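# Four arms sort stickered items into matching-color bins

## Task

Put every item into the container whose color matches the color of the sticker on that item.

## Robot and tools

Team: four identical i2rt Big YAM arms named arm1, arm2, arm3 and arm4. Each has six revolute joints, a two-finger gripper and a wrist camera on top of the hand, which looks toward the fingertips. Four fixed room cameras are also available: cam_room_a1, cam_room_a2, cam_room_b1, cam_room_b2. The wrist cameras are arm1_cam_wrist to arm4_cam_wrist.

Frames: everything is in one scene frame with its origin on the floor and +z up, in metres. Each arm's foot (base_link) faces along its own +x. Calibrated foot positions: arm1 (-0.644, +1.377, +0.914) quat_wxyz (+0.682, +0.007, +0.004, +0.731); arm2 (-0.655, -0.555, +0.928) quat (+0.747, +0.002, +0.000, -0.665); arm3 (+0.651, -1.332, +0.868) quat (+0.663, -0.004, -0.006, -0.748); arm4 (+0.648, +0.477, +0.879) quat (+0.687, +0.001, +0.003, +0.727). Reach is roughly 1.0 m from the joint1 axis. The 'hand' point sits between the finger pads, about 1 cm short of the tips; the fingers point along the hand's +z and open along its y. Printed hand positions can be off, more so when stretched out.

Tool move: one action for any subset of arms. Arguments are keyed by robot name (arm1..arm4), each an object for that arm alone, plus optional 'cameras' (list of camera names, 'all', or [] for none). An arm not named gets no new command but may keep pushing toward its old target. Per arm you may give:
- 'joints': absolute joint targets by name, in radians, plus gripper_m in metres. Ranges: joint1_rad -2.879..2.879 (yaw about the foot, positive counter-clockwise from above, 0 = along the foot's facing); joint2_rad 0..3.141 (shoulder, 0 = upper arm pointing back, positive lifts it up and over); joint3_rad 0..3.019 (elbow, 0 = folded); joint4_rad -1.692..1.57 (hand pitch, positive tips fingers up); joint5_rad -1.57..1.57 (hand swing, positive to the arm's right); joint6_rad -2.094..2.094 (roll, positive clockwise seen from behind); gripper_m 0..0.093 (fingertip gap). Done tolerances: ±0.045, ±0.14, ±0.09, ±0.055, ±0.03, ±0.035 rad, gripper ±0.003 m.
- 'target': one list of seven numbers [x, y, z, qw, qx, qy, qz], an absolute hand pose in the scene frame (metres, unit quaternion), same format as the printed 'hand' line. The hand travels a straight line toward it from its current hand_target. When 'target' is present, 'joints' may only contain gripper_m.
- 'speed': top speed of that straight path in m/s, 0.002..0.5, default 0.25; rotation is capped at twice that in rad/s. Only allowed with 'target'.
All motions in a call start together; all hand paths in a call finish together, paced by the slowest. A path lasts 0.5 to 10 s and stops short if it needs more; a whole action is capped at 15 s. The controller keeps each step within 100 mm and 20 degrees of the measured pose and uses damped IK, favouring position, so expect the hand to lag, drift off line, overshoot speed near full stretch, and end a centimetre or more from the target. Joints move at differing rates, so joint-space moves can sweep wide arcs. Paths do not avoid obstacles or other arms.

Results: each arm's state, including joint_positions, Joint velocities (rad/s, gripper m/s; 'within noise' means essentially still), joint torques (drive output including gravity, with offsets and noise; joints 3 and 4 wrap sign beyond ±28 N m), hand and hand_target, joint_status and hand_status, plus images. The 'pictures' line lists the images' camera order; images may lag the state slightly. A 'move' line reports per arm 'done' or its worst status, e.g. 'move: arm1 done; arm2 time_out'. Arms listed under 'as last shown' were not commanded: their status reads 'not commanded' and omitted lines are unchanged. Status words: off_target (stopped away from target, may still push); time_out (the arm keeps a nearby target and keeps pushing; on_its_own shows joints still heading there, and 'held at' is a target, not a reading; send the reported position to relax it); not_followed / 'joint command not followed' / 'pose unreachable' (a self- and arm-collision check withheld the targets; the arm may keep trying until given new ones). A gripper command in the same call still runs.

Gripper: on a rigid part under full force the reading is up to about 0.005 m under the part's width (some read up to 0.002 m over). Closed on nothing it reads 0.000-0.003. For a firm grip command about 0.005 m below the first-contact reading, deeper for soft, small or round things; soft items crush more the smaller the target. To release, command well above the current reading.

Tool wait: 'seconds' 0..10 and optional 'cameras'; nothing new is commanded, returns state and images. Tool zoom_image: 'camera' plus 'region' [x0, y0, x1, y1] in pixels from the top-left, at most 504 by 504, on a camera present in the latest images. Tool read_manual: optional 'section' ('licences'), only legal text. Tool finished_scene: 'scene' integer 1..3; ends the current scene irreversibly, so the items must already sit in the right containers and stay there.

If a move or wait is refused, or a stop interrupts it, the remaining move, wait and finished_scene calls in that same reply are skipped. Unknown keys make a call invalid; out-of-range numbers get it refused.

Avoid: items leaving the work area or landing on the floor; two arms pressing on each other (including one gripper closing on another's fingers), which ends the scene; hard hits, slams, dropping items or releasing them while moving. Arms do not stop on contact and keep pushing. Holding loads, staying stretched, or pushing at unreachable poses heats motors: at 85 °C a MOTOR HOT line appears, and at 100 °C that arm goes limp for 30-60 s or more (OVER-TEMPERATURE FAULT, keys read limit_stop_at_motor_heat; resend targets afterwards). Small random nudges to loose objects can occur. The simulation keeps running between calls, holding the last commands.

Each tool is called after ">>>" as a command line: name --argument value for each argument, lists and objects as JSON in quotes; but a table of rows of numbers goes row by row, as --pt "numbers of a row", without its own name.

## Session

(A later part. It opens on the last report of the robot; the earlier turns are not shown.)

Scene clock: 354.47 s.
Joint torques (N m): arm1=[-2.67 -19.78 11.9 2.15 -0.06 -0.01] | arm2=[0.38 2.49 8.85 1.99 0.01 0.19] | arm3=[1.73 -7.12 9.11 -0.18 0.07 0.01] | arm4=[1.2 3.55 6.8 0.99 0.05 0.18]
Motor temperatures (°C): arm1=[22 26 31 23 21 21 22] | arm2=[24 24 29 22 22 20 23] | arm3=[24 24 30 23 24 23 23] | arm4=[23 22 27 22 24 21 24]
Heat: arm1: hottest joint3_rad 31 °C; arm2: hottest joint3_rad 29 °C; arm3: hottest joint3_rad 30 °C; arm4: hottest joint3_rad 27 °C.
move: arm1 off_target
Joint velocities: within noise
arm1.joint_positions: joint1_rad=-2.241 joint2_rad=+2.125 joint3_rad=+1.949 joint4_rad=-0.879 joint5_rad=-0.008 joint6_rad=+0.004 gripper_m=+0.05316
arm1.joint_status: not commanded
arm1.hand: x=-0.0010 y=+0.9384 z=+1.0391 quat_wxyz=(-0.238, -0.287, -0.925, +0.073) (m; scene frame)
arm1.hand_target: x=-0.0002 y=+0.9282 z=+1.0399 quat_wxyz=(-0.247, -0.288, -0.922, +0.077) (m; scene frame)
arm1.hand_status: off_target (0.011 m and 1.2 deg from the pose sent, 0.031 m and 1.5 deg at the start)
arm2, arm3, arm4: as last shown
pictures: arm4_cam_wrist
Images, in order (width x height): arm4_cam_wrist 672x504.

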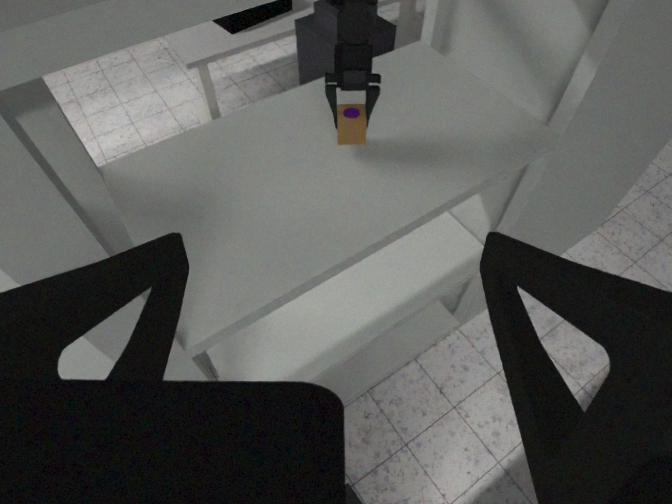

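>>> move --arm1 '{"target": [0.0, 0.928, 1.015, 0.2471, 0.2877, 0.9221, -0.0771], "speed": 0.04}' --cameras '["arm4_cam_wrist"]'

>>> zoom_image --camera "arm4_cam_wrist" --region '[260, 20, 460, 170]'

Scene clock: 359.63 s.
Joint torques (N m): arm1=[-2.67 -19.49 11.52 2.06 -0.02 -0.02] | arm2=[0.32 2.43 8.84 1.96 0.01 0.18] | arm3=[1.67 -7.24 9.14 -0.21 0.06 0.02] | arm4=[0.91 3.43 6.8 0.99 0.07 0.16]
Motor temperatures (°C): arm1=[21 27 31 23 21 21 23] | arm2=[24 24 29 22 22 20 23] | arm3=[24 24 30 23 24 23 23] | arm4=[23 22 27 22 24 21 24]
Heat: arm1: hottest joint3_rad 31 °C; arm2: hottest joint3_rad 29 °C; arm3: hottest joint3_rad 30 °C; arm4: hottest joint3_rad 27 °C.
move: arm1 done
Joint velocities: within noise
arm1.joint_positions: joint1_rad=-2.241 joint2_rad=+2.138 joint3_rad=+1.912 joint4_rad=-0.823 joint5_rad=-0.008 joint6_rad=+0.004 gripper_m=+0.05316
arm1.joint_status: not commanded
arm1.hand: x=-0.0006 y=+0.9380 z=+1.0169 quat_wxyz=(-0.240, -0.287, -0.925, +0.073) (m; scene frame)
arm1.hand_target: x=-0.0002 y=+0.9281 z=+1.0151 quat_wxyz=(-0.247, -0.288, -0.922, +0.077) (m; scene frame)
arm1.hand_status: done (0.010 m and 1.0 deg from the pose sent, 0.026 m and 1.2 deg at the start)
arm2, arm3, arm4: as last shown
pictures: arm4_cam_wrist
Images, in order (width x height): arm4_cam_wrist 672x504.

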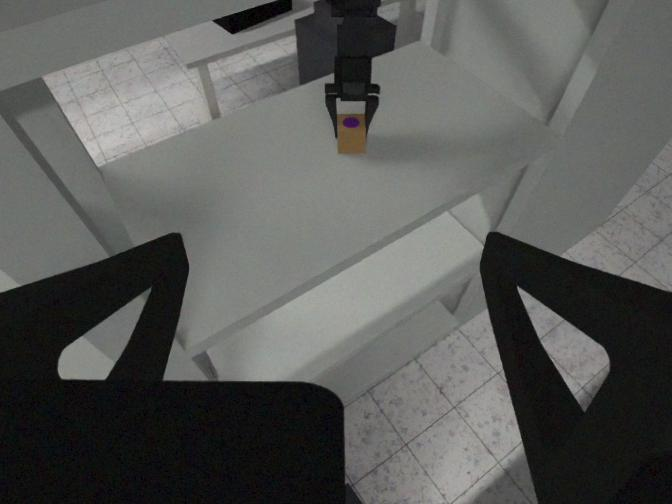

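Scaled by 2.520.

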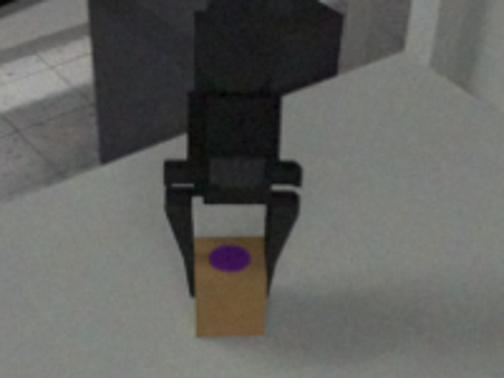

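>>> move --arm1 '{"target": [0.0, 0.928, 1.0, 0.2471, 0.2877, 0.9221, -0.0771], "speed": 0.03}' --cameras '["arm4_cam_wrist"]'

>>> zoom_image --camera "arm4_cam_wrist" --region '[260, 20, 460, 170]'

Scene clock: 365.13 s.
Joint torques (N m): arm1=[-2.84 -18.55 10.61 2.07 -0.07 -0.03] | arm2=[0.21 2.37 8.85 2 0.02 0.19] | arm3=[1.61 -7.06 9.11 -0.18 0.05 0.01] | arm4=[1.44 3.55 6.86 1.06 0.08 0.15]
Motor temperatures (°C): arm1=[21 27 32 23 21 21 23] | arm2=[24 24 30 22 22 20 23] | arm3=[24 24 30 23 24 23 23] | arm4=[23 22 27 22 24 21 24]
Heat: arm1: hottest joint3_rad 32 °C; arm2: hottest joint3_rad 30 °C; arm3: hottest joint3_rad 30 °C; arm4: hottest joint3_rad 27 °C.
move: arm1 off_target
Joint velocities: within noise
arm1.joint_positions: joint1_rad=-2.241 joint2_rad=+2.138 joint3_rad=+1.902 joint4_rad=-0.790 joint5_rad=-0.008 joint6_rad=+0.004 gripper_m=+0.05316
arm1.joint_status: not commanded
arm1.hand: x=+0.0026 y=+0.9357 z=+1.0159 quat_wxyz=(-0.250, -0.286, -0.922, +0.077) (m; scene frame)
arm1.hand_target: x=-0.0004 y=+0.9284 z=+1.0000 quat_wxyz=(-0.247, -0.288, -0.922, +0.077) (m; scene frame)
arm1.hand_status: off_target (0.018 m and 0.4 deg from the pose sent, 0.020 m and 1.0 deg at the start)
arm2, arm3, arm4: as last shown
pictures: arm4_cam_wrist
Images, in order (width x height): arm4_cam_wrist 672x504.

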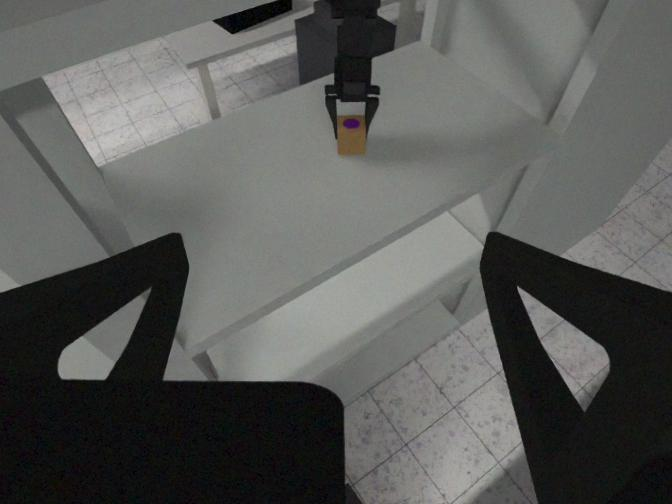

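Scaled by 2.520.

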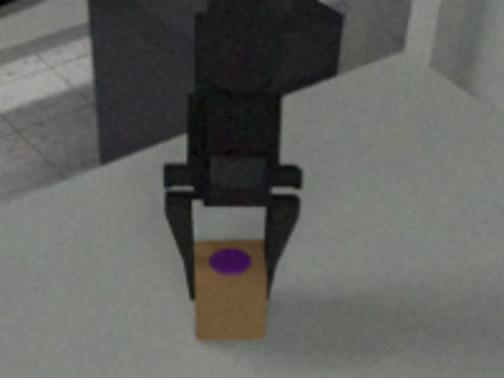

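>>> move --arm1 '{"joints": {"gripper_m": 0.08}}' --cameras '["arm4_cam_wrist"]'

>>> move --arm1 '{"target": [-0.05, 0.962, 1.10, 0.2471, 0.2877, 0.9221, -0.0771], "speed": 0.2}' --cameras '["arm4_cam_wrist"]'

>>> move --arm1 '{"target": [-0.27, 1.12, 1.15, 0.2471, 0.2877, 0.9221, -0.0771], "speed": 0.3}' --cameras '["arm4_cam_wrist", "arm1_cam_wrist"]'

Scene clock: 371.17 s.
Joint torques (N m): arm1=[-2.73 -19.19 11.04 1.95 -0.04 -0.04] | arm2=[0.38 2.49 8.85 1.99 0.01 0.18] | arm3=[1.61 -7.12 9.14 -0.23 0.08 0.01] | arm4=[1.14 3.72 6.86 1.09 0.08 0.15]
Motor temperatures (°C): arm1=[21 28 32 23 21 21 23] | arm2=[24 24 30 22 22 20 23] | arm3=[24 24 30 23 24 23 23] | arm4=[23 22 28 22 24 21 24]
Heat: arm1: hottest joint3_rad 32 °C; arm2: hottest joint3_rad 30 °C; arm3: hottest joint3_rad 30 °C; arm4: hottest joint3_rad 28 °C.
move: arm1 done
Joint velocities: within noise
arm1.joint_positions: joint1_rad=-2.241 joint2_rad=+2.142 joint3_rad=+1.894 joint4_rad=-0.788 joint5_rad=-0.008 joint6_rad=+0.004 gripper_m=+0.07996
arm1.joint_status: all done
arm1.hand: x=+0.0010 y=+0.9368 z=+1.0100 quat_wxyz=(-0.246, -0.286, -0.923, +0.075) (m; scene frame)
arm1.hand_target: x=-0.0004 y=+0.9284 z=+1.0001 quat_wxyz=(-0.247, -0.288, -0.922, +0.077) (m; scene frame)
arm1.hand_status: not commanded
arm2, arm4: as last shown
arm3.joint_positions: joint1_rad=+1.493 joint2_rad=+1.100 joint3_rad=+1.234 joint4_rad=-1.644 joint5_rad=-0.001 joint6_rad=-0.006 gripper_m=+0.09398
arm3.joint_status: not commanded
arm3.hand: x=+0.9487 y=-1.3878 z=+1.1730 quat_wxyz=(-0.031, -0.096, -0.995, +0.010) (m; scene frame)
arm3.hand_target: x=+0.9487 y=-1.3856 z=+1.1755 quat_wxyz=(-0.031, -0.095, -0.995, +0.010) (m; scene frame)
arm3.hand_status: not commanded
pictures: arm4_cam_wrist
Images, in order (width x height): arm4_cam_wrist 672x504.

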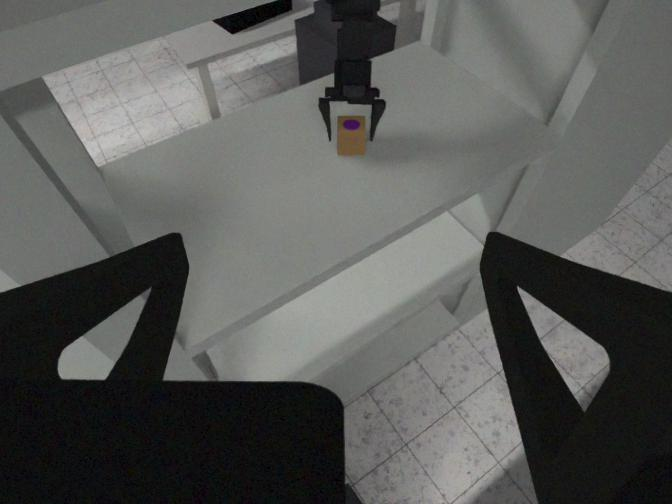

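Scene clock: 372.50 s.
Joint torques (N m): arm1=[-2.67 -17.9 11.47 0.7 -0.02 -0.03] | arm2=[0.26 2.49 8.85 1.96 0.01 0.18] | arm3=[1.79 -7.36 9.13 -0.17 0.06 0.01] | arm4=[1.03 3.72 6.9 1.03 0.09 0.13]
Motor temperatures (°C): arm1=[21 28 32 23 21 21 23] | arm2=[24 24 30 22 22 20 23] | arm3=[24 24 30 23 24 23 23] | arm4=[23 22 28 22 24 21 24]
Heat: arm1: hottest joint3_rad 32 °C; arm2: hottest joint3_rad 30 °C; arm3: hottest joint3_rad 30 °C; arm4: hottest joint3_rad 28 °C.
move: arm1 done
Joint velocities: within noise
arm1.joint_positions: joint1_rad=-2.244 joint2_rad=+1.926 joint3_rad=+1.781 joint4_rad=-0.880 joint5_rad=-0.009 joint6_rad=+0.003 gripper_m=+0.07996
arm1.joint_status: not commanded
arm1.hand: x=-0.0451 y=+0.9671 z=+1.1001 quat_wxyz=(-0.251, -0.287, -0.921, +0.077) (m; scene frame)
arm1.hand_target: x=-0.0499 y=+0.9621 z=+1.1002 quat_wxyz=(-0.247, -0.288, -0.922, +0.077) (m; scene frame)
arm1.hand_status: done (0.007 m and 0.5 deg from the pose sent, 0.106 m and 0.3 deg at the start)
arm2, arm3, arm4: as last shown
pictures: arm4_cam_wrist
Images, in order (width x height): arm4_cam_wrist 672x504.

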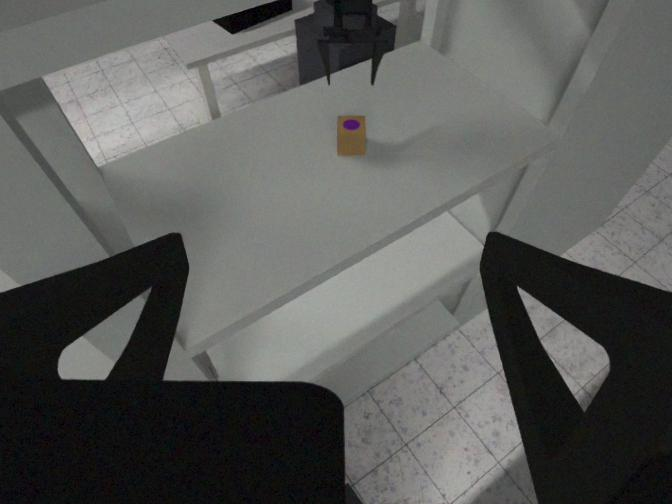

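Scene clock: 374.03 s.
Joint torques (N m): arm1=[-1.49 -6.83 11.64 1.07 0.07 0] | arm2=[0.38 2.49 8.83 1.95 0.02 0.19] | arm3=[1.61 -7.12 9.13 -0.2 0.05 0.01] | arm4=[1.2 4.01 6.75 1.05 0.08 0.13]
Motor temperatures (°C): arm1=[21 28 32 23 21 21 22] | arm2=[24 24 30 22 22 20 23] | arm3=[24 24 30 23 24 23 23] | arm4=[23 22 28 22 24 21 24]
Heat: arm1: hottest joint3_rad 32 °C; arm2: hottest joint3_rad 30 °C; arm3: hottest joint3_rad 30 °C; arm4: hottest joint3_rad 28 °C.
move: arm1 done
Joint velocities: within noise
arm1.joint_positions: joint1_rad=-2.244 joint2_rad=+1.194 joint3_rad=+1.047 joint4_rad=-0.881 joint5_rad=-0.009 joint6_rad=+0.003 gripper_m=+0.07996
arm1.joint_status: not commanded
arm1.hand: x=-0.2687 y=+1.1217 z=+1.1487 quat_wxyz=(-0.250, -0.287, -0.922, +0.076) (m; scene frame)
arm1.hand_target: x=-0.2700 y=+1.1201 z=+1.1500 quat_wxyz=(-0.247, -0.288, -0.922, +0.077) (m; scene frame)
arm1.hand_status: done (0.003 m and 0.3 deg from the pose sent, 0.276 m and 0.5 deg at the start)
arm2, arm3, arm4: as last shown
pictures: arm1_cam_wrist, arm4_cam_wrist
Images, in order (width x height): arm1_cam_wrist 672x504, arm4_cam_wrist 672x504.

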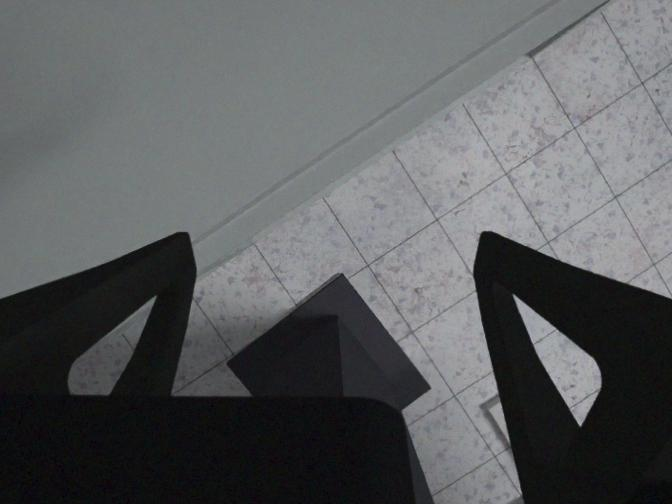

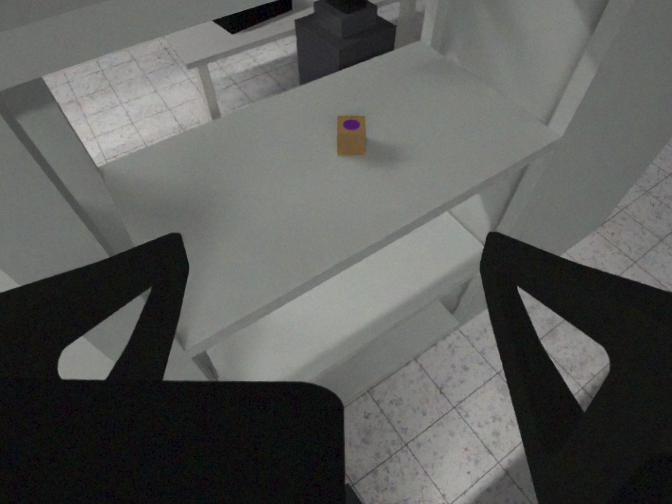

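>>> move --arm4 '{"joints": {"joint1_rad": 0.896, "joint2_rad": 1.202, "joint3_rad": 1.059, "joint4_rad": -0.905, "joint5_rad": 0, "joint6_rad": 0}}' --arm2 '{"joints": {"joint1_rad": -1.26, "joint2_rad": 1.65, "joint3_rad": 0.75, "joint4_rad": -0.15, "joint5_rad": 0, "joint6_rad": -0.03}}' --arm1 '{"joints": {"joint2_rad": 0.6, "joint3_rad": 1.1}}' --cameras '["arm4_cam_wrist", "arm2_cam_wrist", "cam_room_b1"]'

Scene clock: 420.50 s.
Joint torques (N m): arm1=[-2.02 2.26 14.12 1.37 0.08 0.02] | arm2=[0.67 -12.4 8.39 2.47 0.01 -0.06] | arm3=[1.9 -7.24 9.16 -0.18 0.06 0.02] | arm4=[0.85 -9.88 10.69 1.18 0.07 0.15]
Motor temperatures (°C): arm1=[21 26 35 23 21 21 22] | arm2=[24 24 30 22 22 20 23] | arm3=[24 24 30 23 24 23 23] | arm4=[23 22 28 22 24 21 24]
Heat: arm1: hottest joint3_rad 35 °C; arm2: hottest joint3_rad 30 °C; arm3: hottest joint3_rad 30 °C; arm4: hottest joint3_rad 28 °C.
move: arm1 done; arm2 done; arm4 done
Joint velocities: within noise
arm1.joint_positions: joint1_rad=-2.244 joint2_rad=+0.593 joint3_rad=+1.066 joint4_rad=-0.882 joint5_rad=-0.009 joint6_rad=+0.003 gripper_m=+0.07996
arm1.joint_status: all done
arm1.hand: x=-0.3794 y=+1.2000 z=+1.3842 quat_wxyz=(-0.519, -0.247, -0.803, +0.160) (m; scene frame)
arm1.hand_target: x=-0.3810 y=+1.1994 z=+1.3995 quat_wxyz=(-0.525, -0.246, -0.798, +0.164) (m; scene frame)
arm1.hand_status: not commanded
arm2.joint_positions: joint1_rad=-1.260 joint2_rad=+1.632 joint3_rad=+0.746 joint4_rad=-0.167 joint5_rad=-0.001 joint6_rad=-0.016 gripper_m=+0.09407
arm2.joint_status: all done
arm2.hand: x=-1.0883 y=-0.7527 z=+0.9213 quat_wxyz=(-0.051, -0.943, -0.213, +0.249) (m; scene frame)
arm2.hand_target: x=-1.0912 y=-0.7537 z=+0.9168 quat_wxyz=(-0.050, -0.941, -0.220, +0.251) (m; scene frame)
arm2.hand_status: not commanded
arm3: as last shown
arm4.joint_positions: joint1_rad=+0.900 joint2_rad=+1.206 joint3_rad=+1.036 joint4_rad=-0.919 joint5_rad=+0.000 joint6_rad=-0.011 gripper_m=+0.09400
arm4.joint_status: all done
arm4.hand: x=+0.2893 y=+0.7325 z=+1.1059 quat_wxyz=(-0.071, +0.927, -0.289, -0.229) (m; scene frame)
arm4.hand_target: x=+0.2831 y=+0.7390 z=+1.1206 quat_wxyz=(-0.076, +0.920, -0.295, -0.248) (m; scene frame)
arm4.hand_status: not commanded
pictures: arm2_cam_wrist, arm4_cam_wrist, cam_room_b1
Images, in order (width x height): arm2_cam_wrist 672x504, arm4_cam_wrist 672x504, cam_room_b1 672x504.

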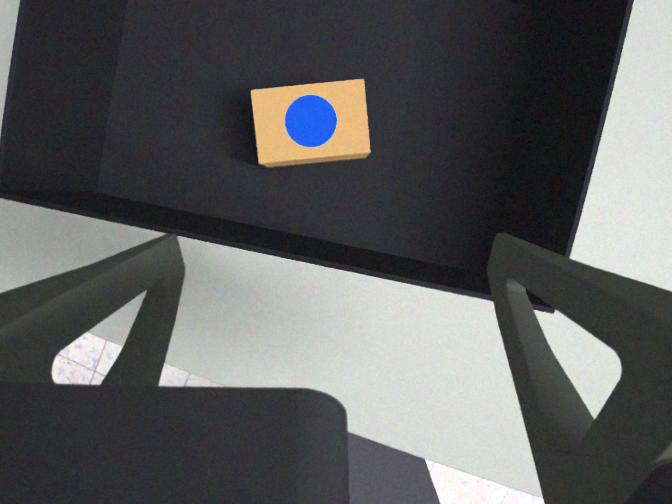

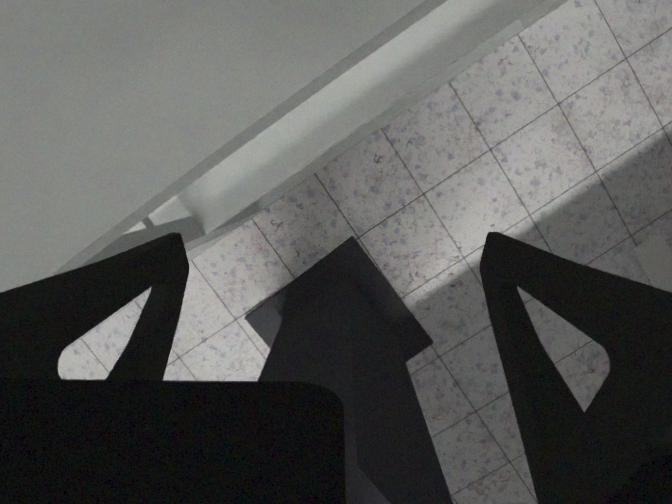

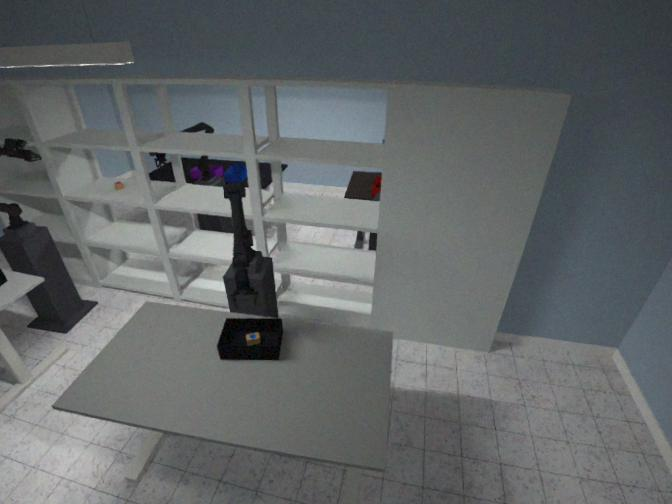

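>>> move --arm4 '{"target": [0.045, 0.906, 1.13, 0.0787, -0.9202, 0.2937, 0.2466], "speed": 0.25}' --arm2 '{"target": [-1.128, -0.786, 0.80, -0.0332, -0.9587, -0.2524, 0.1262], "speed": 0.2}' --cameras '["arm4_cam_wrist", "arm2_cam_wrist"]'

Scene clock: 456.60 s.
Joint torques (N m): arm1=[-2.14 2.32 13.91 1.31 0.08 -0.01] | arm2=[1.49 -16.26 9.57 0.75 -0.18 -0.08] | arm3=[1.73 -7.18 9.1 -0.2 0.07 0.03] | arm4=[1.2 -21.19 13.15 0.4 0.21 0.14]
Motor temperatures (°C): arm1=[21 25 35 23 21 21 22] | arm2=[24 25 30 22 22 20 23] | arm3=[24 24 30 23 24 23 23] | arm4=[23 22 31 22 24 21 24]
Heat: arm1: hottest joint3_rad 35 °C; arm2: hottest joint3_rad 30 °C; arm3: hottest joint3_rad 30 °C; arm4: hottest joint3_rad 31 °C.
move: arm2 off_target; arm4 off_target
Joint velocities: within noise
arm1, arm3: as last shown
arm2.joint_positions: joint1_rad=-1.248 joint2_rad=+2.029 joint3_rad=+1.009 joint4_rad=-0.284 joint5_rad=-0.016 joint6_rad=-0.048 gripper_m=+0.09407
arm2.joint_status: not commanded
arm2.hand: x=-1.1199 y=-0.7763 z=+0.8041 quat_wxyz=(-0.032, -0.962, -0.241, +0.128) (m; scene frame)
arm2.hand_target: x=-1.1275 y=-0.7857 z=+0.8002 quat_wxyz=(-0.033, -0.959, -0.252, +0.126) (m; scene frame)
arm2.hand_status: off_target (0.013 m and 1.4 deg from the pose sent, 0.132 m and 15.1 deg at the start)
arm4.joint_positions: joint1_rad=+0.900 joint2_rad=+1.957 joint3_rad=+1.954 joint4_rad=-1.066 joint5_rad=+0.003 joint6_rad=-0.011 gripper_m=+0.09400
arm4.joint_status: not commanded
arm4.hand: x=+0.0551 y=+0.8985 z=+1.1199 quat_wxyz=(-0.076, +0.924, -0.289, -0.238) (m; scene frame)
arm4.hand_target: x=+0.0457 y=+0.9055 z=+1.1299 quat_wxyz=(-0.079, +0.920, -0.294, -0.247) (m; scene frame)
arm4.hand_status: off_target (0.016 m and 1.3 deg from the pose sent, 0.301 m and 2.4 deg at the start)
pictures: arm2_cam_wrist, arm4_cam_wrist
Images, in order (width x height): arm2_cam_wrist 672x504, arm4_cam_wrist 672x504.

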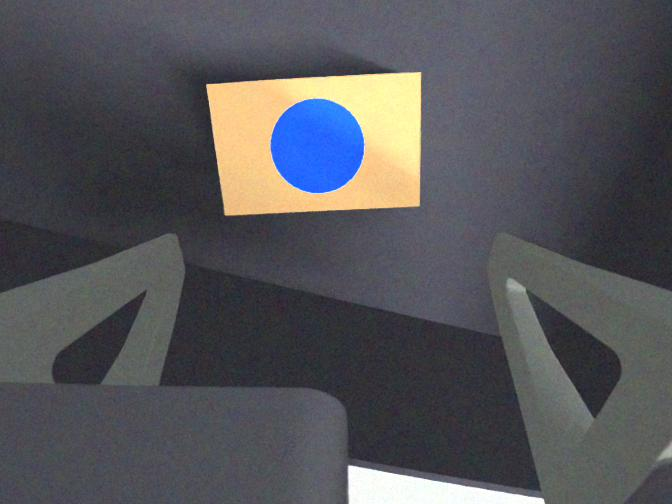

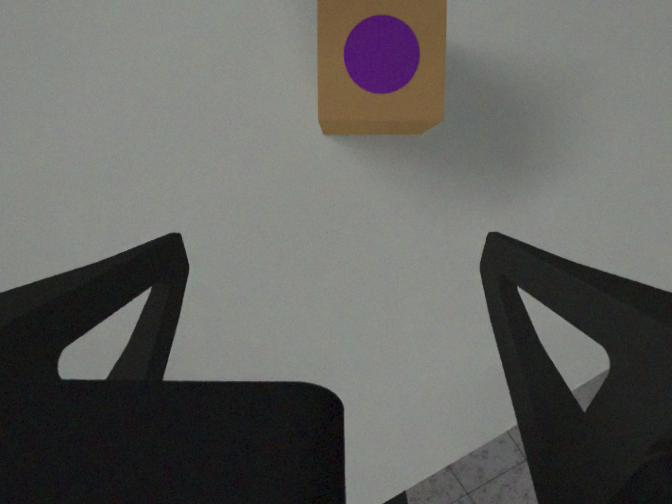

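>>> move --arm4 '{"target": [-0.003, 0.964, 1.028, 0.0787, -0.9202, 0.2937, 0.2466], "speed": 0.15}' --arm2 '{"target": [-1.143, -0.801, 0.775, -0.0349, -0.9553, -0.2649, 0.1257], "speed": 0.1}' --cameras '["arm4_cam_wrist", "arm2_cam_wrist"]'

Scene clock: 480.87 s.
Joint torques (N m): arm1=[-2.2 2.55 13.87 1.59 0.07 -0.03] | arm2=[1.55 -16.62 9.44 1.36 -0.18 -0.07] | arm3=[1.61 -7.06 9.16 -0.23 0.06 0.01] | arm4=[0.73 -24.18 13.03 1.17 -0.03 -0.08]
Motor temperatures (°C): arm1=[21 25 35 23 21 21 22] | arm2=[24 25 30 22 22 20 23] | arm3=[24 24 30 23 24 23 23] | arm4=[23 24 38 22 24 21 24]
Heat: arm1: hottest joint3_rad 35 °C; arm2: hottest joint3_rad 30 °C; arm3: hottest joint3_rad 30 °C; arm4: hottest joint3_rad 38 °C.
move: arm2 off_target; arm4 off_target
Joint velocities: within noise
arm1, arm3: as last shown
arm2.joint_positions: joint1_rad=-1.236 joint2_rad=+2.107 joint3_rad=+1.080 joint4_rad=-0.284 joint5_rad=-0.019 joint6_rad=-0.063 gripper_m=+0.09407
arm2.joint_status: not commanded
arm2.hand: x=-1.1342 y=-0.7905 z=+0.7831 quat_wxyz=(-0.033, -0.959, -0.253, +0.124) (m; scene frame)
arm2.hand_target: x=-1.1424 y=-0.8007 z=+0.7754 quat_wxyz=(-0.035, -0.955, -0.265, +0.126) (m; scene frame)
arm2.hand_status: off_target (0.016 m and 1.4 deg from the pose sent, 0.045 m and 2.9 deg at the start)
arm4.joint_positions: joint1_rad=+0.878 joint2_rad=+2.202 joint3_rad=+2.107 joint4_rad=-0.987 joint5_rad=-0.003 joint6_rad=-0.012 gripper_m=+0.09400
arm4.joint_status: not commanded
arm4.hand: x=+0.0084 y=+0.9506 z=+1.0232 quat_wxyz=(-0.073, +0.923, -0.298, -0.231) (m; scene frame)
arm4.hand_target: x=-0.0020 y=+0.9633 z=+1.0282 quat_wxyz=(-0.079, +0.920, -0.294, -0.247) (m; scene frame)
arm4.hand_status: off_target (0.018 m and 2.0 deg from the pose sent, 0.127 m and 1.3 deg at the start)
pictures: arm2_cam_wrist, arm4_cam_wrist
Images, in order (width x height): arm2_cam_wrist 672x504, arm4_cam_wrist 672x504.

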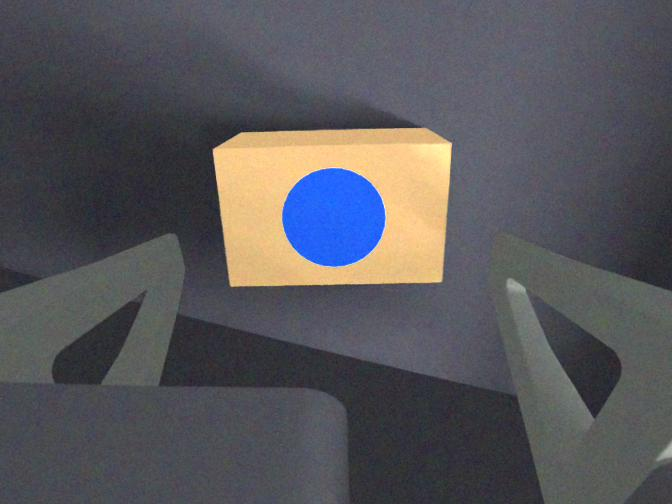

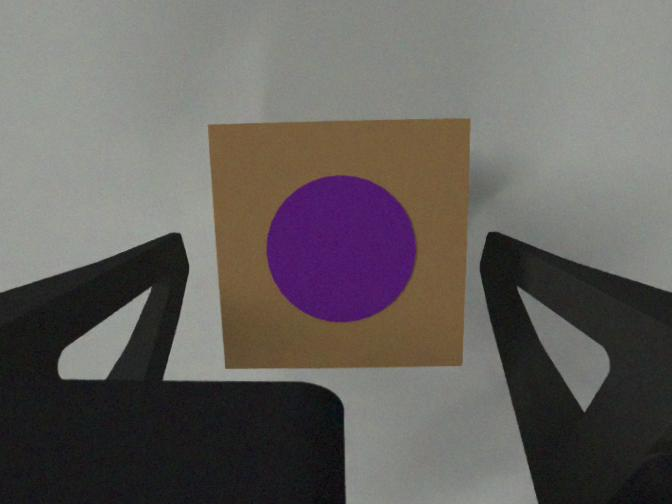

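>>> move --arm4 '{"joints": {"gripper_m": 0.044}}' --arm2 '{"target": [-1.150, -0.806, 0.747, -0.036, -0.9530, -0.2732, 0.1255], "speed": 0.1}' --cameras '["arm4_cam_wrist", "arm2_cam_wrist"]'

Scene clock: 494.53 s.
Joint torques (N m): arm1=[-2.32 2.9 14.08 1.43 0.08 0] | arm2=[1.61 -17.67 8.92 1.85 -0.19 -0.08] | arm3=[1.55 -7.06 9.1 -0.2 0.06 0.02] | arm4=[-0.03 -24.12 12.92 1.16 -0.04 -0.07]
Motor temperatures (°C): arm1=[21 25 36 23 21 21 22] | arm2=[24 26 30 22 22 20 23] | arm3=[24 24 30 23 24 23 23] | arm4=[23 25 37 22 24 21 24]
Heat: arm1: hottest joint3_rad 36 °C; arm2: hottest joint3_rad 30 °C; arm3: hottest joint3_rad 30 °C; arm4: hottest joint3_rad 37 °C.
move: arm2 off_target; arm4 off_target
Joint velocities: within noise
arm1, arm3: as last shown
arm2.joint_positions: joint1_rad=-1.236 joint2_rad=+2.188 joint3_rad=+1.121 joint4_rad=-0.261 joint5_rad=-0.024 joint6_rad=-0.078 gripper_m=+0.09407
arm2.joint_status: not commanded
arm2.hand: x=-1.1390 y=-0.7940 z=+0.7535 quat_wxyz=(-0.033, -0.958, -0.262, +0.116) (m; scene frame)
arm2.hand_target: x=-1.1493 y=-0.8057 z=+0.7474 quat_wxyz=(-0.036, -0.953, -0.273, +0.125) (m; scene frame)
arm2.hand_status: off_target (0.018 m and 1.8 deg from the pose sent, 0.042 m and 2.4 deg at the start)
arm4.joint_positions: joint1_rad=+0.878 joint2_rad=+2.202 joint3_rad=+2.108 joint4_rad=-0.987 joint5_rad=-0.004 joint6_rad=-0.013 gripper_m=+0.05337
arm4.joint_status: gripper_m off_target (ended at +0.05339, target +0.04400)
arm4.hand: x=+0.0082 y=+0.9506 z=+1.0236 quat_wxyz=(-0.073, +0.923, -0.297, -0.232) (m; scene frame)
arm4.hand_target: x=-0.0021 y=+0.9633 z=+1.0282 quat_wxyz=(-0.079, +0.920, -0.294, -0.247) (m; scene frame)
arm4.hand_status: not commanded
pictures: arm2_cam_wrist, arm4_cam_wrist
Images, in order (width x height): arm2_cam_wrist 672x504, arm4_cam_wrist 672x504.

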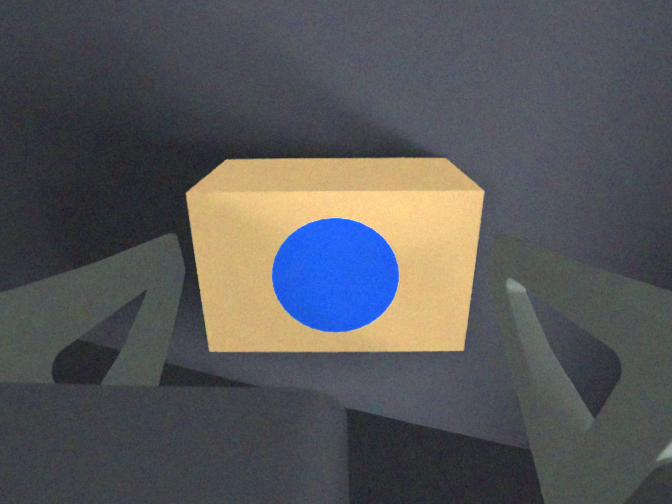

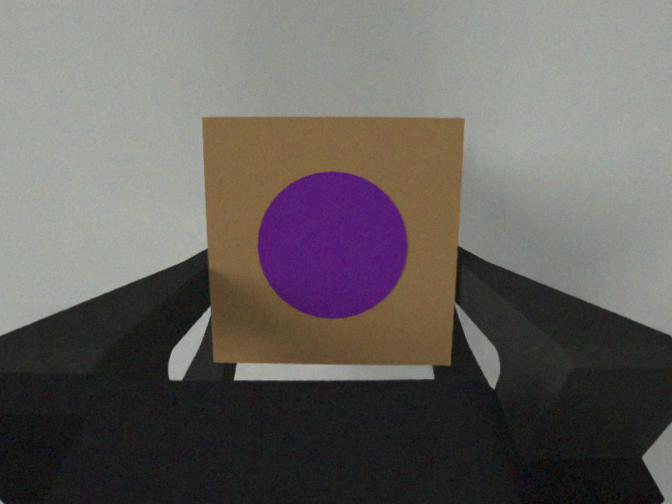

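>>> move --arm4 '{"target": [0.05, 0.925, 1.10, 0.0787, -0.9202, 0.2937, 0.2466], "speed": 0.2}' --arm2 '{"joints": {"gripper_m": 0.052}}' --cameras '["arm4_cam_wrist", "arm2_cam_wrist"]'

>>> move --arm4 '{"target": [0.289, 0.7325, 1.15, 0.0787, -0.9202, 0.2937, 0.2466], "speed": 0.3}' --arm2 '{"target": [-1.11, -0.775, 0.92, -0.036, -0.9530, -0.2732, 0.1255], "speed": 0.2}' --cameras '["arm4_cam_wrist", "arm2_cam_wrist"]'

Scene clock: 523.43 s.
Joint torques (N m): arm1=[-1.9 2.08 13.98 1.43 0.05 0.01] | arm2=[1.55 -17.49 8.85 1.83 -0.18 -0.07] | arm3=[1.67 -7.12 9.11 -0.16 0.07 0.01] | arm4=[0.62 -23.24 9.22 0.54 -0.03 -0.05]
Motor temperatures (°C): arm1=[21 25 36 23 21 21 22] | arm2=[24 26 30 22 22 20 23] | arm3=[24 24 30 23 24 23 23] | arm4=[23 27 38 22 24 21 26]
Heat: arm1: hottest joint3_rad 36 °C; arm2: hottest joint3_rad 30 °C; arm3: hottest joint3_rad 30 °C; arm4: hottest joint3_rad 38 °C.
move: arm2 off_target; arm4 done
Joint velocities: within noise
arm1, arm3: as last shown
arm2.joint_positions: joint1_rad=-1.235 joint2_rad=+2.188 joint3_rad=+1.122 joint4_rad=-0.261 joint5_rad=-0.024 joint6_rad=-0.079 gripper_m=+0.06886
arm2.joint_status: gripper_m off_target (ended at +0.06889, target +0.05200)
arm2.hand: x=-1.1393 y=-0.7944 z=+0.7537 quat_wxyz=(-0.033, -0.957, -0.262, +0.116) (m; scene frame)
arm2.hand_target: x=-1.1494 y=-0.8058 z=+0.7475 quat_wxyz=(-0.036, -0.953, -0.273, +0.126) (m; scene frame)
arm2.hand_status: not commanded
arm4.joint_positions: joint1_rad=+0.878 joint2_rad=+1.997 joint3_rad=+1.973 joint4_rad=-1.007 joint5_rad=-0.004 joint6_rad=-0.013 gripper_m=+0.05337
arm4.joint_status: not commanded
arm4.hand: x=+0.0469 y=+0.9226 z=+1.1074 quat_wxyz=(-0.081, +0.917, -0.296, -0.255) (m; scene frame)
arm4.hand_target: x=+0.0500 y=+0.9249 z=+1.1000 quat_wxyz=(-0.079, +0.920, -0.294, -0.247) (m; scene frame)
arm4.hand_status: done (0.008 m and 1.1 deg from the pose sent, 0.091 m and 1.9 deg at the start)
pictures: arm2_cam_wrist, arm4_cam_wrist
Images, in order (width x height): arm2_cam_wrist 672x504, arm4_cam_wrist 672x504.

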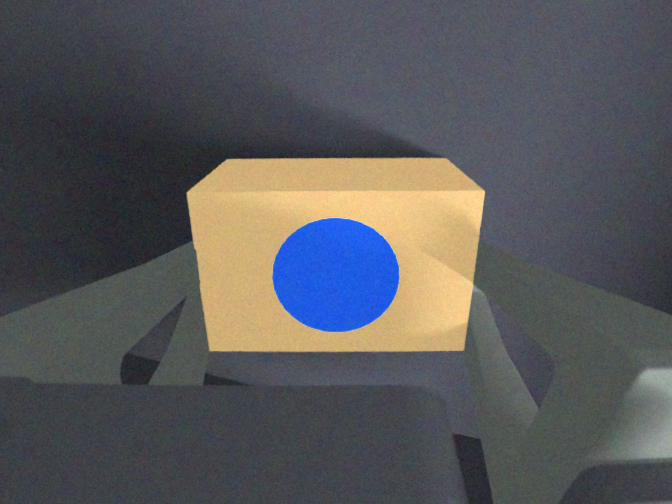

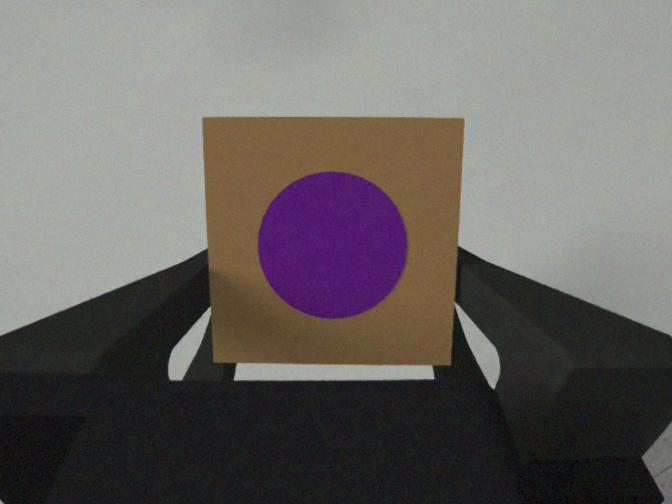

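Scene clock: 525.17 s.
Joint torques (N m): arm1=[-2.14 2.32 13.87 1.44 0.04 -0.04] | arm2=[0.03 -17.03 7.9 0.84 -0.2 -0.06] | arm3=[1.73 -7.24 9.14 -0.23 0.07 0.01] | arm4=[2.02 -9.05 9.35 0.58 0.23 0.16]
Motor temperatures (°C): arm1=[21 24 36 23 21 21 22] | arm2=[24 26 30 22 22 20 23] | arm3=[24 24 30 23 24 23 23] | arm4=[23 27 38 22 24 21 26]
Heat: arm1: hottest joint3_rad 36 °C; arm2: hottest joint3_rad 30 °C; arm3: hottest joint3_rad 30 °C; arm4: hottest joint3_rad 38 °C.
move: arm2 off_target; arm4 done
Joint velocities: within noise
arm1: as last shown
arm2.joint_positions: joint1_rad=-1.238 joint2_rad=+1.761 joint3_rad=+1.029 joint4_rad=-0.552 joint5_rad=-0.030 joint6_rad=-0.100 gripper_m=+0.06886
arm2.joint_status: not commanded
arm2.hand: x=-1.1158 y=-0.7827 z=+0.9251 quat_wxyz=(-0.038, -0.952, -0.271, +0.137) (m; scene frame)
arm2.hand_target: x=-1.1100 y=-0.7752 z=+0.9201 quat_wxyz=(-0.036, -0.953, -0.273, +0.125) (m; scene frame)
arm2.hand_status: off_target (0.011 m and 1.4 deg from the pose sent, 0.170 m and 1.8 deg at the start)
arm3.joint_positions: joint1_rad=+1.493 joint2_rad=+1.100 joint3_rad=+1.234 joint4_rad=-1.644 joint5_rad=-0.001 joint6_rad=-0.006 gripper_m=+0.09398
arm3.joint_status: not commanded
arm3.hand: x=+0.9487 y=-1.3878 z=+1.1730 quat_wxyz=(-0.031, -0.096, -0.995, +0.010) (m; scene frame)
arm3.hand_target: x=+0.9487 y=-1.3856 z=+1.1755 quat_wxyz=(-0.031, -0.095, -0.995, +0.010) (m; scene frame)
arm3.hand_status: not commanded
arm4.joint_positions: joint1_rad=+0.896 joint2_rad=+1.165 joint3_rad=+1.110 joint4_rad=-0.982 joint5_rad=+0.005 joint6_rad=-0.010 gripper_m=+0.05337
arm4.joint_status: not commanded
arm4.hand: x=+0.2906 y=+0.7352 z=+1.1524 quat_wxyz=(-0.082, +0.920, -0.290, -0.252) (m; scene frame)
arm4.hand_target: x=+0.2890 y=+0.7326 z=+1.1500 quat_wxyz=(-0.079, +0.920, -0.294, -0.247) (m; scene frame)
arm4.hand_status: done (0.004 m and 0.8 deg from the pose sent, 0.311 m and 1.1 deg at the start)
pictures: arm2_cam_wrist, arm4_cam_wrist
Images, in order (width x height): arm2_cam_wrist 672x504, arm4_cam_wrist 672x504.

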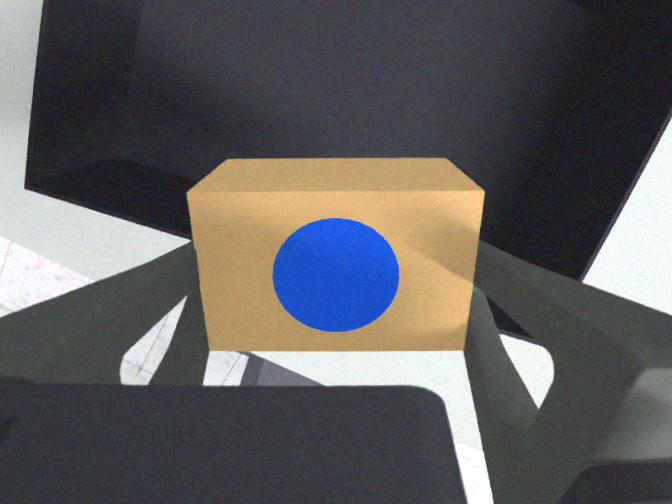

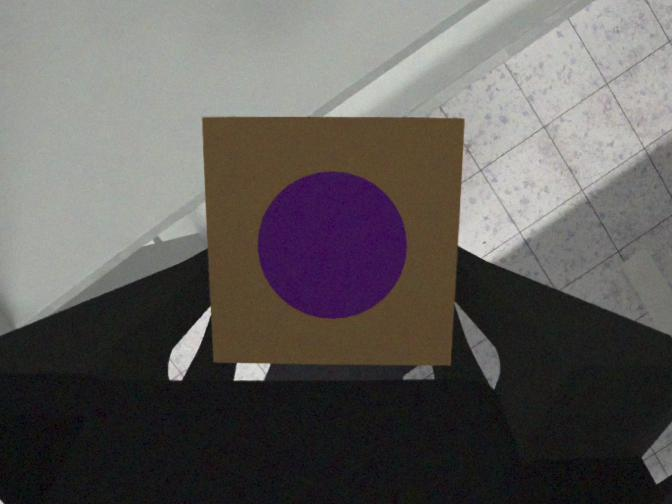

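>>> move --arm4 '{"joints": {"joint1_rad": -1.123, "joint5_rad": 0, "joint6_rad": 0}}' --arm2 '{"joints": {"joint2_rad": 0.7, "joint3_rad": 1.2, "joint4_rad": -1.4, "joint5_rad": 0, "joint6_rad": 0}}' --cameras '["arm4_cam_wrist", "cam_room_a2"]'

>>> move --arm2 '{"joints": {"joint1_rad": 2.124}}' --cameras '["arm2_cam_wrist", "arm4_cam_wrist"]'

Scene clock: 534.67 s.
Joint torques (N m): arm1=[-2.2 2.43 14.04 1.43 0.07 0.03] | arm2=[0.03 -1.9 13.68 1.54 0.12 0.21] | arm3=[1.61 -7.12 9.13 -0.18 0.06 0.02] | arm4=[0.91 -8.82 9.43 0.47 0.04 0.15]
Motor temperatures (°C): arm1=[21 24 36 23 21 21 22] | arm2=[24 26 30 22 22 20 23] | arm3=[24 24 30 23 24 23 23] | arm4=[23 26 37 22 24 21 26]
Heat: arm1: hottest joint3_rad 36 °C; arm2: hottest joint3_rad 30 °C; arm3: hottest joint3_rad 30 °C; arm4: hottest joint3_rad 37 °C.
move: arm2 done; arm4 done
Joint velocities: within noise
arm1, arm3: as last shown
arm2.joint_positions: joint1_rad=-1.239 joint2_rad=+0.699 joint3_rad=+1.169 joint4_rad=-1.389 joint5_rad=-0.003 joint6_rad=-0.014 gripper_m=+0.06886
arm2.joint_status: all done
arm2.hand: x=-0.8949 y=-0.6719 z=+1.3311 quat_wxyz=(-0.069, -0.922, -0.218, +0.311) (m; scene frame)
arm2.hand_target: x=-0.8950 y=-0.6687 z=+1.3443 quat_wxyz=(-0.070, -0.922, -0.206, +0.320) (m; scene frame)
arm2.hand_status: not commanded
arm4.joint_positions: joint1_rad=-1.126 joint2_rad=+1.168 joint3_rad=+1.110 joint4_rad=-0.982 joint5_rad=+0.002 joint6_rad=-0.010 gripper_m=+0.05337
arm4.joint_status: all done
arm4.hand: x=+1.0368 y=+0.6897 z=+1.1478 quat_wxyz=(-0.252, +0.244, -0.934, -0.062) (m; scene frame)
arm4.hand_target: x=+1.0353 y=+0.6909 z=+1.1467 quat_wxyz=(-0.247, +0.241, -0.936, -0.063) (m; scene frame)
arm4.hand_status: not commanded
pictures: arm4_cam_wrist, cam_room_a2
Images, in order (width x height): arm4_cam_wrist 672x504, cam_room_a2 672x504.

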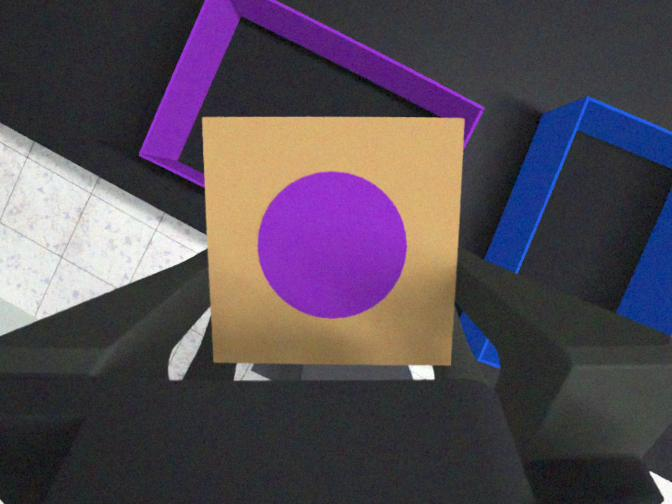

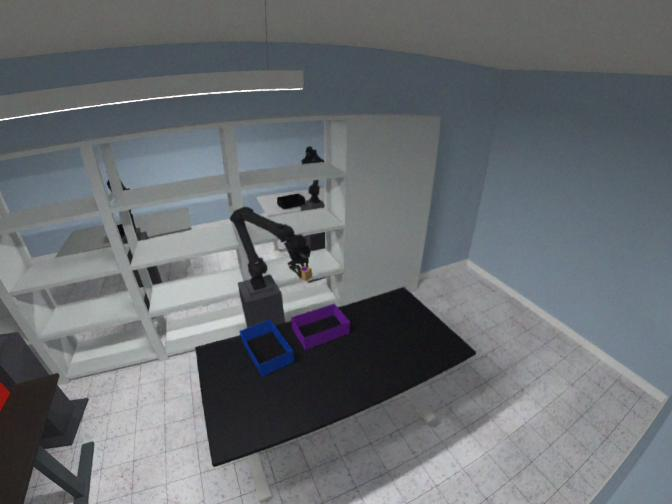

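Scene clock: 537.13 s.
Joint torques (N m): arm1=[-1.96 2.14 14.05 1.29 0.06 0.02] | arm2=[1.08 -1.85 13.63 1.57 0.13 0.18] | arm3=[1.73 -7 9.14 -0.18 0.06 0.01] | arm4=[0.97 -9.23 9.39 0.64 0.02 0.14]
Motor temperatures (°C): arm1=[21 24 36 23 21 21 22] | arm2=[24 26 31 22 22 20 23] | arm3=[24 24 30 23 24 23 23] | arm4=[23 26 37 22 24 21 26]
Heat: arm1: hottest joint3_rad 36 °C; arm2: hottest joint3_rad 31 °C; arm3: hottest joint3_rad 30 °C; arm4: hottest joint3_rad 37 °C.
move: arm2 done
Joint velocities: within noise
arm1, arm3, arm4: as last shown
arm2.joint_positions: joint1_rad=+2.120 joint2_rad=+0.699 joint3_rad=+1.169 joint4_rad=-1.389 joint5_rad=-0.003 joint6_rad=-0.011 gripper_m=+0.06887
arm2.joint_status: all done
arm2.hand: x=-0.4472 y=-0.3926 z=+1.3329 quat_wxyz=(-0.304, +0.315, -0.893, -0.105) (m; scene frame)
arm2.hand_target: x=-0.4487 y=-0.3930 z=+1.3461 quat_wxyz=(-0.312, +0.310, -0.891, -0.109) (m; scene frame)
arm2.hand_status: not commanded
pictures: arm2_cam_wrist, arm4_cam_wrist
Images, in order (width x height): arm2_cam_wrist 672x504, arm4_cam_wrist 672x504.

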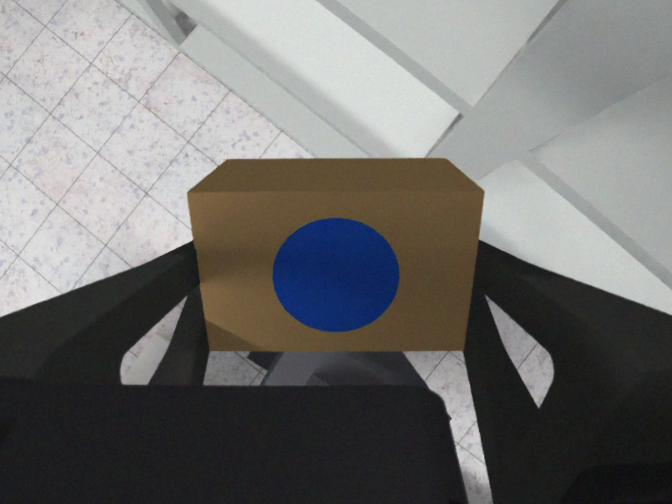

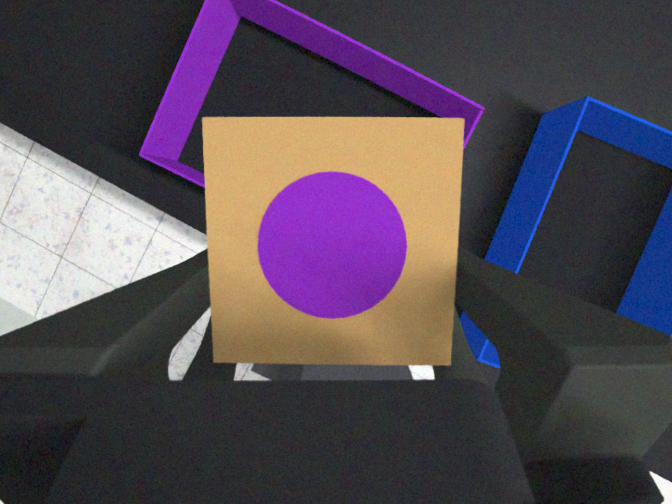

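>>> move --arm4 '{"target": [1.112, 0.747, 0.90, 0.25, -0.25, 0.933, 0.067], "speed": 0.25}' --arm2 '{"joints": {"joint2_rad": 1.2, "joint3_rad": 0.98, "joint4_rad": -1.0}}' --cameras '["arm4_cam_wrist", "cam_room_a2", "arm2_cam_wrist"]'

Scene clock: 554.73 s.
Joint torques (N m): arm1=[-2.9 2.9 14.04 1.54 0.08 -0.01] | arm2=[1.14 -10.4 11.6 2.09 0.12 0.18] | arm3=[1.61 -7.12 9.11 -0.24 0.06 0.01] | arm4=[1.14 -15.5 7.39 1.44 0.07 0.15]
Motor temperatures (°C): arm1=[21 24 37 23 21 21 22] | arm2=[23 26 33 22 22 20 24] | arm3=[24 24 30 23 24 23 23] | arm4=[23 25 36 22 24 21 26]
Heat: arm1: hottest joint3_rad 37 °C; arm2: hottest joint3_rad 33 °C; arm3: hottest joint3_rad 30 °C; arm4: hottest joint3_rad 36 °C.
move: arm2 done; arm4 off_target
Joint velocities: within noise
arm1.joint_positions: joint1_rad=-2.244 joint2_rad=+0.593 joint3_rad=+1.066 joint4_rad=-0.882 joint5_rad=-0.009 joint6_rad=+0.003 gripper_m=+0.07996
arm1.joint_status: not commanded
arm1.hand: x=-0.3794 y=+1.2000 z=+1.3842 quat_wxyz=(-0.519, -0.247, -0.803, +0.160) (m; scene frame)
arm1.hand_target: x=-0.3810 y=+1.1994 z=+1.3995 quat_wxyz=(-0.525, -0.246, -0.798, +0.164) (m; scene frame)
arm1.hand_status: not commanded
arm2.joint_positions: joint1_rad=+2.120 joint2_rad=+1.204 joint3_rad=+0.978 joint4_rad=-1.016 joint5_rad=-0.003 joint6_rad=-0.011 gripper_m=+0.06887
arm2.joint_status: all done
arm2.hand: x=-0.3403 y=-0.3082 z=+1.1195 quat_wxyz=(-0.156, +0.328, -0.930, -0.055) (m; scene frame)
arm2.hand_target: x=-0.3377 y=-0.3046 z=+1.1231 quat_wxyz=(-0.166, +0.324, -0.930, -0.058) (m; scene frame)
arm2.hand_status: not commanded
arm3: as last shown
arm4.joint_positions: joint1_rad=-1.108 joint2_rad=+1.691 joint3_rad=+0.926 joint4_rad=-0.304 joint5_rad=+0.002 joint6_rad=-0.007 gripper_m=+0.05337
arm4.joint_status: not commanded
arm4.hand: x=+1.1072 y=+0.7388 z=+0.8943 quat_wxyz=(-0.238, +0.252, -0.936, -0.061) (m; scene frame)
arm4.hand_target: x=+1.1117 y=+0.7469 z=+0.9000 quat_wxyz=(-0.250, +0.250, -0.933, -0.067) (m; scene frame)
arm4.hand_status: off_target (0.011 m and 1.6 deg from the pose sent, 0.265 m and 1.0 deg at the start)
pictures: arm2_cam_wrist, arm4_cam_wrist, cam_room_a2
Images, in order (width x height): arm2_cam_wrist 672x504, arm4_cam_wrist 672x504, cam_room_a2 672x504.

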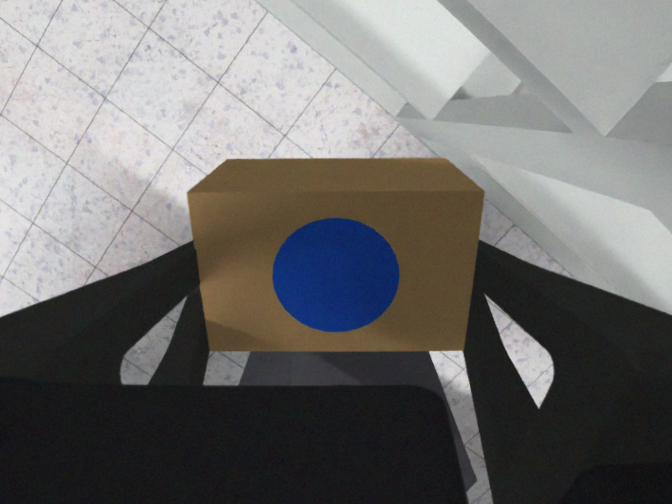

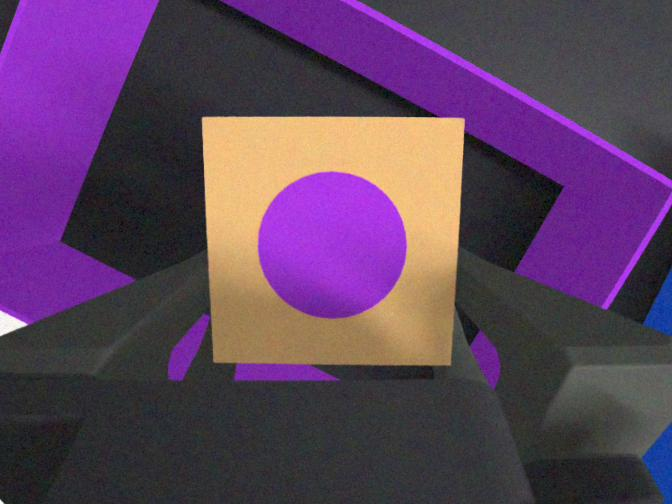

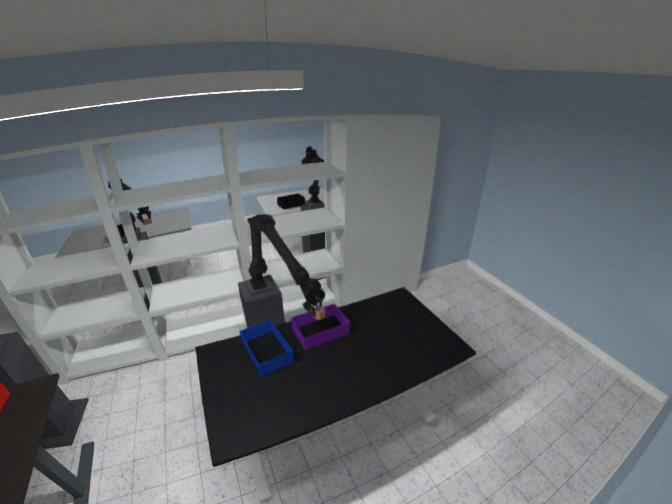

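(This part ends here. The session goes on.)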